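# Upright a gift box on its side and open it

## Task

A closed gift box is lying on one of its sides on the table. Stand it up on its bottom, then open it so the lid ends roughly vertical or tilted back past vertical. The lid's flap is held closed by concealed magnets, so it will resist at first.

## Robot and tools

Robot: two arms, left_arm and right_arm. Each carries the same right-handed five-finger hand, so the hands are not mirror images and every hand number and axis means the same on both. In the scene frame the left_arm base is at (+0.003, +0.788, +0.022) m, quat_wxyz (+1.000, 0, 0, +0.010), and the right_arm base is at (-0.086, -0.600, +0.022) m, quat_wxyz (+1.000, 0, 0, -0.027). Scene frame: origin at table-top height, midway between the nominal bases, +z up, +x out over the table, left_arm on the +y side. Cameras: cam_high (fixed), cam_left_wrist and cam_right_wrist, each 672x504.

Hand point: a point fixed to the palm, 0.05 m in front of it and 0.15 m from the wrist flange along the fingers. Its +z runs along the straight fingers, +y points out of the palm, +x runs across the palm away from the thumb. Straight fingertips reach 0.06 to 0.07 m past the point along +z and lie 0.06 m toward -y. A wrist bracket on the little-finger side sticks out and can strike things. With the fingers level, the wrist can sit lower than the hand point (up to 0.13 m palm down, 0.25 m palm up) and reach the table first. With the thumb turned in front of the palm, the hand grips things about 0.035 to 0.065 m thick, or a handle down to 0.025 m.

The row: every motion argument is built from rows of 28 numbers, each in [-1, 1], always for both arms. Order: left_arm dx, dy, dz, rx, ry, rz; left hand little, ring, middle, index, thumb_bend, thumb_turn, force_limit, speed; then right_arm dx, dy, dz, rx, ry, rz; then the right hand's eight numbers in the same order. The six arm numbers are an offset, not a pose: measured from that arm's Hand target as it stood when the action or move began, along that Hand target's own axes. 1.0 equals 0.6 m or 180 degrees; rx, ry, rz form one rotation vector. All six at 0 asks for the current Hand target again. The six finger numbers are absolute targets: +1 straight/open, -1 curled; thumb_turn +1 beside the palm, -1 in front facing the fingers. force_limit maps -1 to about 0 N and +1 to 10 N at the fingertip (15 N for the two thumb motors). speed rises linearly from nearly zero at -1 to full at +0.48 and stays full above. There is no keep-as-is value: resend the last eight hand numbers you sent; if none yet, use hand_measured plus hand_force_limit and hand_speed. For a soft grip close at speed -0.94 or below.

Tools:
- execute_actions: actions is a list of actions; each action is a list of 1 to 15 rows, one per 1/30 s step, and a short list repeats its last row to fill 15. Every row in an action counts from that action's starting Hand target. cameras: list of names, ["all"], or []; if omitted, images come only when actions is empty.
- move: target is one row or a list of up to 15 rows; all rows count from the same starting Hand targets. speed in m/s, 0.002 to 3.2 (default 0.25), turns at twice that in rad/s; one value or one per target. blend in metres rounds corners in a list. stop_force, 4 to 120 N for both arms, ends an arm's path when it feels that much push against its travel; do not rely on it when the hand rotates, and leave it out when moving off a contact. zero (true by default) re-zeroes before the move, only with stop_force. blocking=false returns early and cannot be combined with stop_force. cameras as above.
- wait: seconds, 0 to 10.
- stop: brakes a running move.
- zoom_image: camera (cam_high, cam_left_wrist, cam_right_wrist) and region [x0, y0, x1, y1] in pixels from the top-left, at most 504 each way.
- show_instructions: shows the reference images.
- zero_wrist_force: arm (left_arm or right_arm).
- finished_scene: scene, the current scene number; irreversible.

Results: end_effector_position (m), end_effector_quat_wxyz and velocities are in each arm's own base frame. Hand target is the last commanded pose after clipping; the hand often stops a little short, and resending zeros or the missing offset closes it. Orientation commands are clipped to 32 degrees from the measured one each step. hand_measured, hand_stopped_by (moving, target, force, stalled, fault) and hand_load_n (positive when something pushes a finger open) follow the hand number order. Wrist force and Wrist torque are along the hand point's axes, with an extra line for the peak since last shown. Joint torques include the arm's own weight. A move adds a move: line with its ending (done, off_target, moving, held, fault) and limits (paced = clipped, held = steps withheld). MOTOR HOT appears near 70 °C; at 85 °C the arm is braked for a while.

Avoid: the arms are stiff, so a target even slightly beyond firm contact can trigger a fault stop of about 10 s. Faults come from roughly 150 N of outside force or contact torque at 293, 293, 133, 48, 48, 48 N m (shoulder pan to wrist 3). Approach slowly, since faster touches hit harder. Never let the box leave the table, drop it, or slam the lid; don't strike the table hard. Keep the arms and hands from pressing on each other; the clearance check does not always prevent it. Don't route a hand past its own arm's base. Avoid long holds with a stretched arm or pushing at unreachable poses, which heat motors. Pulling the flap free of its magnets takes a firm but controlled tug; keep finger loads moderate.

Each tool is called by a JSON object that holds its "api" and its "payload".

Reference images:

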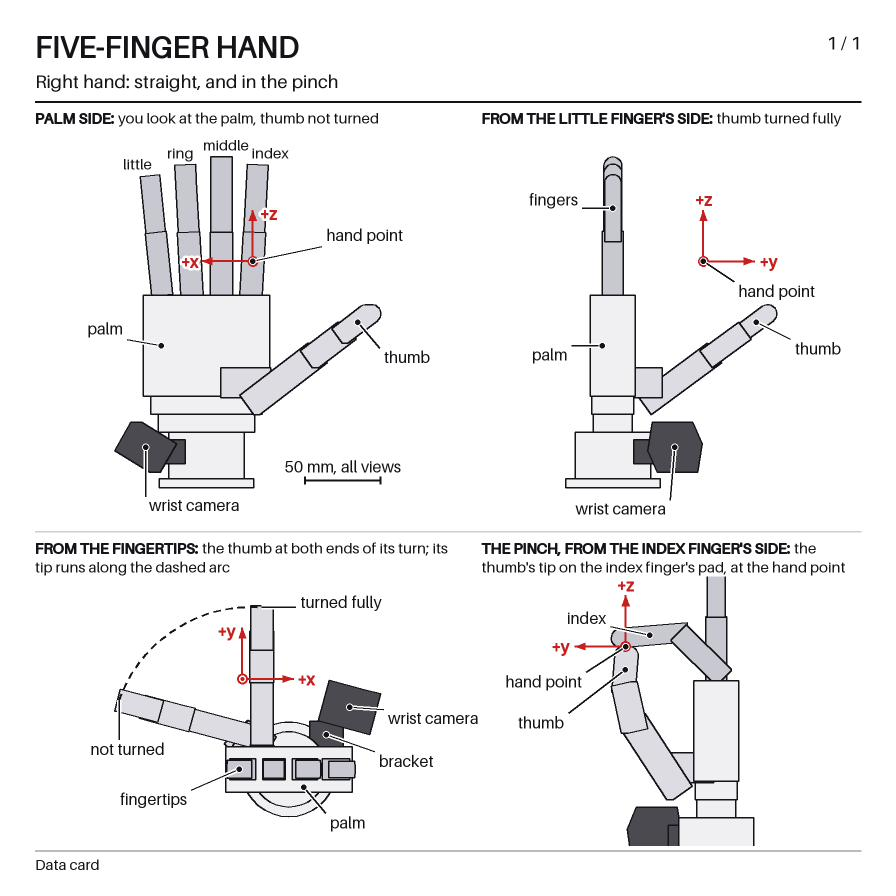

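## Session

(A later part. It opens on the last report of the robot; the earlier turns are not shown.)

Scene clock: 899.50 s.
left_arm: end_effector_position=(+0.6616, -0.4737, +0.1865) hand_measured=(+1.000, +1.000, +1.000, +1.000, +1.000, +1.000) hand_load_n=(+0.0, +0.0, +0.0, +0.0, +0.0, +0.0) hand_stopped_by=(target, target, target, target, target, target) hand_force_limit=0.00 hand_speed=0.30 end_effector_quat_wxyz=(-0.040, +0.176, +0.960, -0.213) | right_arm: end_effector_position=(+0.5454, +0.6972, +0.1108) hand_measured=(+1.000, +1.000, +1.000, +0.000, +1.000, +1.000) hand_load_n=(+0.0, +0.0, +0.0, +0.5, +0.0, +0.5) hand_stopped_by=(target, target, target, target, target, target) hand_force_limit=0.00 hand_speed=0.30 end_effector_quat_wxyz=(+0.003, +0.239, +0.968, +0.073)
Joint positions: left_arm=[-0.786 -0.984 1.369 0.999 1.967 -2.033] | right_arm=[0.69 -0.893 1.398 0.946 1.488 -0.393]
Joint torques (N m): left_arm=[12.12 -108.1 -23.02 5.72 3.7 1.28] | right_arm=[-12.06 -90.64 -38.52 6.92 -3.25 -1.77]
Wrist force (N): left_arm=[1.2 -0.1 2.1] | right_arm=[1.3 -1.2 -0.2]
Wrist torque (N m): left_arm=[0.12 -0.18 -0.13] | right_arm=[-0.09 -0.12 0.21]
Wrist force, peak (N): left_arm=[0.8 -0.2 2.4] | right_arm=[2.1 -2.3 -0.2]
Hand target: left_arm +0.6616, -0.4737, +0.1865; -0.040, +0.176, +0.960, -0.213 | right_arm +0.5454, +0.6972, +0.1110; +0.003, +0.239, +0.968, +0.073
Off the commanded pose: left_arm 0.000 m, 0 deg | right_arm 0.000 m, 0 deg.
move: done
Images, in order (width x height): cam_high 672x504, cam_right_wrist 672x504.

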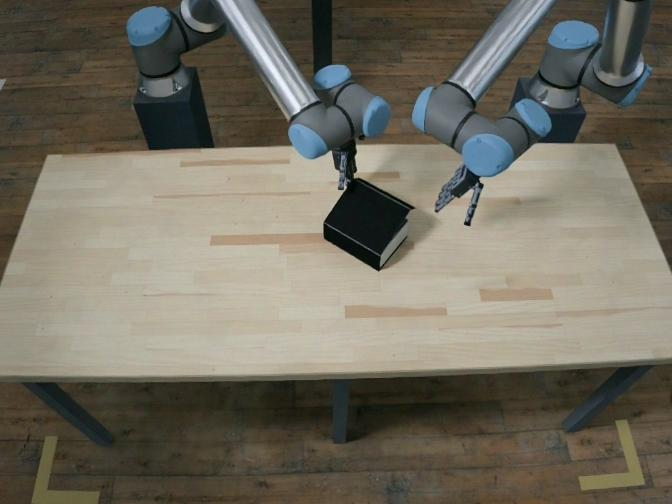

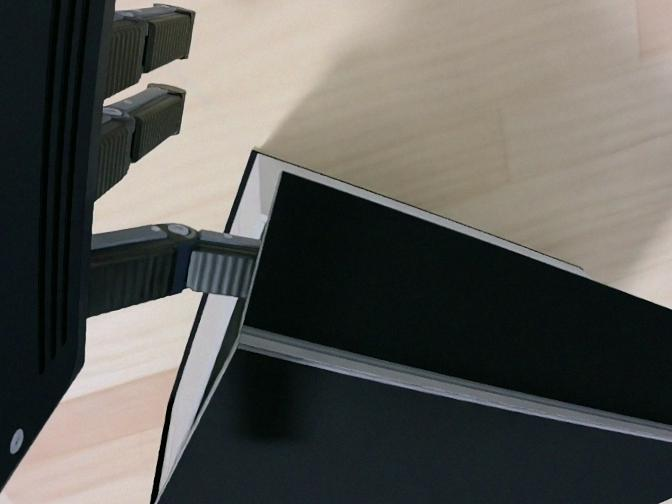

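{"api": "move", "payload": {"target": [[0,0,0,0,0,0,1,1,1,1,1,1,0,0.3,-0.043,0.011,-0.076,0,0,0,1,1,1,0,1,1,0,0.3],[0,0,0,0,0,0,1,1,1,1,1,1,0,0.3,-0.092,0.017,-0.12,0,0,0,1,1,1,0,1,1,0,0.3],[0,0,0,0,0,0,1,1,1,1,1,1,0,0.3,-0.15,0.021,-0.15,0,0,0,1,1,1,0,1,1,0,0.3]], "speed": 0.08, "blend": 0.015, "cameras": ["cam_high","cam_right_wrist"]}}

{"api": "zoom_image", "payload": {"camera": "cam_high", "region": [280, 130, 460, 285]}}

Scene clock: 907.57 s.
left_arm: end_effector_position=(+0.6616, -0.4737, +0.1865) hand_measured=(+1.000, +1.000, +1.000, +1.000, +1.000, +1.000) hand_load_n=(+0.0, +0.0, +0.0, +0.0, +0.0, -0.5) hand_stopped_by=(target, target, target, target, target, target) hand_force_limit=0.00 hand_speed=0.30 end_effector_quat_wxyz=(-0.040, +0.176, +0.960, -0.213) | right_arm: end_effector_position=(+0.6271, +0.6541, +0.1990) hand_measured=(+1.000, +1.000, +1.000, +0.000, +1.000, +1.000) hand_load_n=(+0.0, +0.0, +0.5, +0.5, +0.0, +0.0) hand_stopped_by=(target, target, target, target, target, target) hand_force_limit=0.00 hand_speed=0.30 end_effector_quat_wxyz=(+0.003, +0.239, +0.968, +0.073)
Joint positions: left_arm=[-0.786 -0.984 1.369 0.999 1.967 -2.033] | right_arm=[0.582 -0.921 1.278 1.103 1.476 -0.5]
Joint torques (N m): left_arm=[13 -107.98 -22.67 5.77 3.65 1.38] | right_arm=[-9.66 -70.92 -40.08 7.69 -2.94 -1.69]
Wrist force (N): left_arm=[0.6 0.0 2.3] | right_arm=[1.4 -1.6 -0.7]
Wrist torque (N m): left_arm=[0.11 -0.08 -0.17] | right_arm=[-0.18 -0.09 0.19]
Wrist force, peak (N): left_arm=[0.8 -0.6 2.4] | right_arm=[2.6 -1.3 -0.7]
Hand target: left_arm +0.6616, -0.4737, +0.1865; -0.040, +0.176, +0.960, -0.213 | right_arm +0.6274, +0.6540, +0.1992; +0.003, +0.239, +0.968, +0.073
Off the commanded pose: left_arm 0.000 m, 0 deg | right_arm 0.000 m, 0 deg.
move: done
Images, in order (width x height): cam_high 672x504, cam_right_wrist 672x504.

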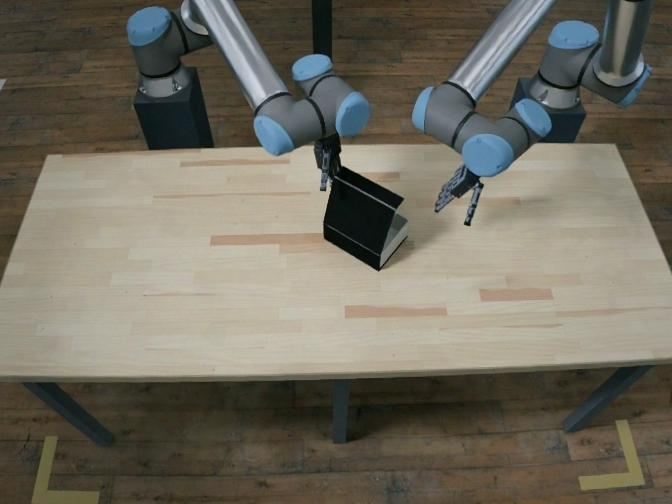

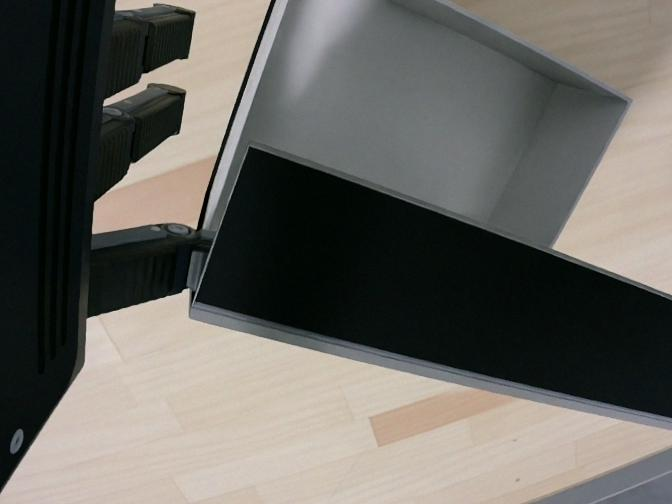

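Scaled by 2.800.

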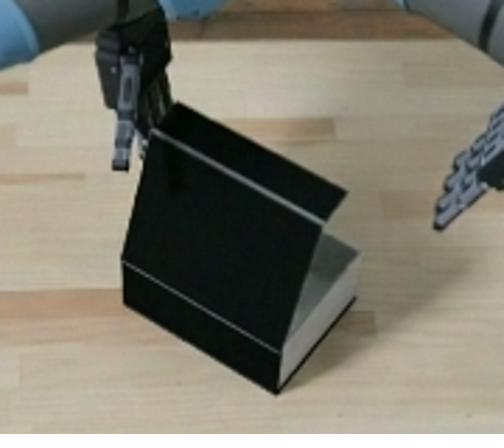

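{"api": "move", "payload": {"target": [[0,0,0,0,0,0,1,1,1,1,1,1,0,0.3,-0.042,0,0.0,0,0,0,1,1,1,0,1,1,0,0.3],[0,0,0,0,0,0,1,1,1,1,1,1,0,0.3,-0.1,-0.001,0.008,0,0,0,1,1,1,0,1,1,0,0.3],[0,0,0,0,0,0,1,1,1,1,1,1,0,0.3,-0.167,-0.004,0.033,0,0,0,1,1,1,0,1,1,0,0.3],[0,0,0,0,0,0,1,1,1,1,1,1,0,0.3,-0.21,-0.009,0.066,0,0,0,1,1,1,0,1,1,0,0.3]], "speed": 0.08, "blend": 0.015, "cameras": ["cam_high"]}}

{"api": "zoom_image", "payload": {"camera": "cam_high", "region": [280, 130, 460, 285]}}

Scene clock: 915.70 s.
left_arm: end_effector_position=(+0.6616, -0.4737, +0.1865) hand_measured=(+1.000, +1.000, +1.000, +1.000, +1.000, +1.000) hand_load_n=(+0.0, +0.0, +0.0, +0.0, +0.0, +0.0) hand_stopped_by=(target, target, target, target, target, target) hand_force_limit=0.00 hand_speed=0.30 end_effector_quat_wxyz=(-0.040, +0.176, +0.960, -0.213) | right_arm: end_effector_position=(+0.7379, +0.5966, +0.1557) hand_measured=(+1.000, +1.000, +1.000, +0.000, +1.000, +1.000) hand_load_n=(+0.0, +0.0, +0.0, +0.0, +0.0, +0.0) hand_stopped_by=(target, target, target, target, target, target) hand_force_limit=0.00 hand_speed=0.30 end_effector_quat_wxyz=(+0.003, +0.239, +0.968, +0.073)
Joint positions: left_arm=[-0.786 -0.984 1.369 0.999 1.967 -2.033] | right_arm=[0.453 -0.82 1.186 1.107 1.462 -0.629]
Joint torques (N m): left_arm=[11.32 -108.46 -22.94 5.61 3.92 1.49] | right_arm=[-13.56 -79.07 -40.66 0.65 -2.93 -1.51]
Wrist force (N): left_arm=[0.9 -0.4 2.3] | right_arm=[2.0 -1.2 -0.1]
Wrist torque (N m): left_arm=[0.07 -0.13 -0.16] | right_arm=[-0.19 -0.26 0.25]
Wrist force, peak (N): left_arm=[0.8 -0.5 2.5] | right_arm=[2.7 -1.8 -0.5]
Hand target: left_arm +0.6616, -0.4737, +0.1865; -0.040, +0.176, +0.960, -0.213 | right_arm +0.7382, +0.5965, +0.1555; +0.003, +0.239, +0.968, +0.073
Off the commanded pose: left_arm 0.000 m, 0 deg | right_arm 0.000 m, 0 deg.
move: done; blend cut to 0.0126 m at target 1
Images, in order (width x height): cam_high 672x504.

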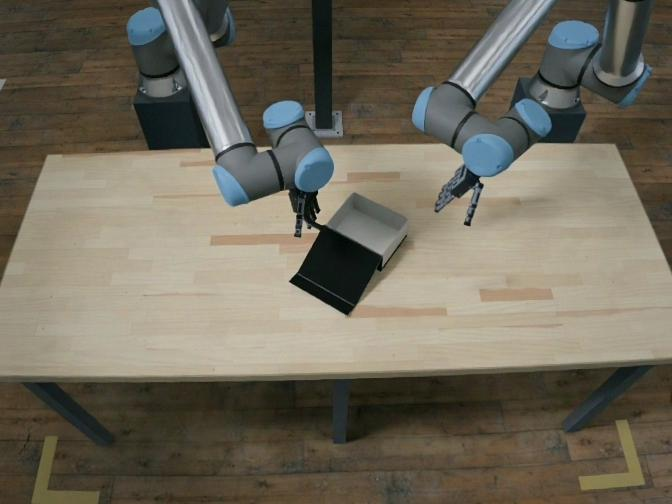

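Scaled by 2.800.

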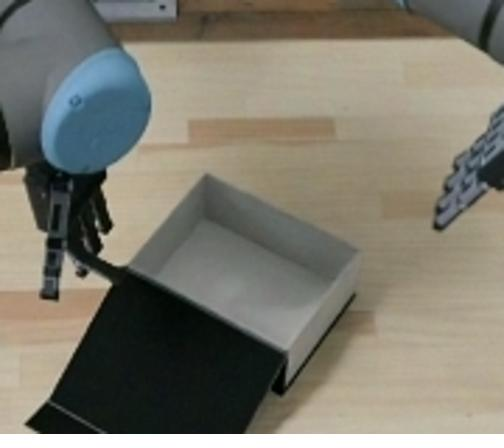

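Fully open. Retreat: up, then −y.

{"api": "move", "payload": {"target": [[0,0,0,0,0,0,1,1,1,1,1,1,0,0.3,0.03,-0.05,-0.05,0,0,0,1,1,1,0,1,1,0,0.3],[0,0,0,0,0,0,1,1,1,1,1,1,0,0.3,0.03,-0.2,-0.1,0,0,0,1,1,1,0,1,1,0,0.3]], "speed": 0.15, "blend": 0.01, "cameras": ["cam_high"]}}

Scene clock: 920.63 s.
left_arm: end_effector_position=(+0.6616, -0.4737, +0.1865) hand_measured=(+1.000, +1.000, +1.000, +1.000, +1.000, +1.000) hand_load_n=(+0.0, +0.0, +0.0, +0.0, +0.0, +0.0) hand_stopped_by=(target, target, target, target, target, target) hand_force_limit=0.00 hand_speed=0.30 end_effector_quat_wxyz=(-0.040, +0.176, +0.960, -0.213) | right_arm: end_effector_position=(+0.6645, +0.4916, +0.1982) hand_measured=(+1.000, +1.000, +1.000, +0.000, +1.000, +1.000) hand_load_n=(+0.0, +0.0, +0.0, +0.0, +0.0, +0.0) hand_stopped_by=(target, target, target, target, target, target) hand_force_limit=0.00 hand_speed=0.30 end_effector_quat_wxyz=(+0.003, +0.239, +0.968, +0.073)
Joint positions: left_arm=[-0.786 -0.984 1.369 0.999 1.967 -2.033] | right_arm=[0.366 -1.04 1.48 1.042 1.454 -0.717]
Joint torques (N m): left_arm=[10.77 -108.02 -23.89 5.47 3.57 1.26] | right_arm=[-13.92 -85.18 -27.09 0.55 -3.09 -1.93]
Wrist force (N): left_arm=[0.7 -0.5 1.9] | right_arm=[1.9 -1.5 -0.4]
Wrist torque (N m): left_arm=[0.07 -0.10 -0.18] | right_arm=[-0.19 -0.24 0.23]
Wrist force, peak (N): left_arm=[0.8 -0.9 2.5] | right_arm=[1.2 -2.6 -0.9]
Hand target: left_arm +0.6616, -0.4737, +0.1865; -0.040, +0.176, +0.960, -0.213 | right_arm +0.6644, +0.4914, +0.1983; +0.003, +0.239, +0.968, +0.073
Off the commanded pose: left_arm 0.000 m, 0 deg | right_arm 0.000 m, 0 deg.
move: done
Images, in order (width x height): cam_high 672x504.

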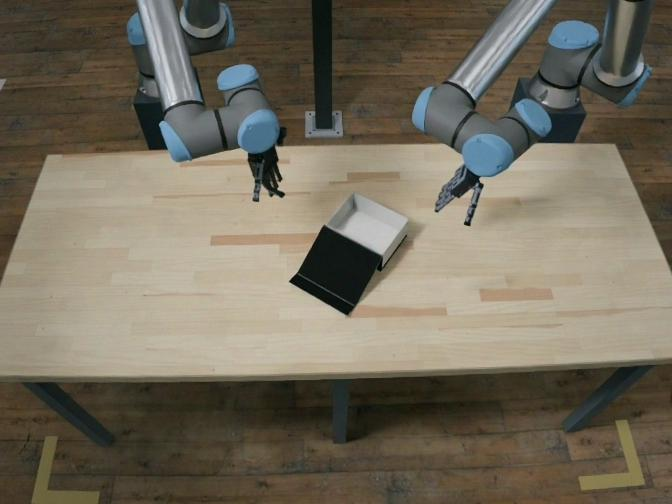

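{"api": "finished_scene", "payload": {"scene": 2}}

The scene is finished: the task was done.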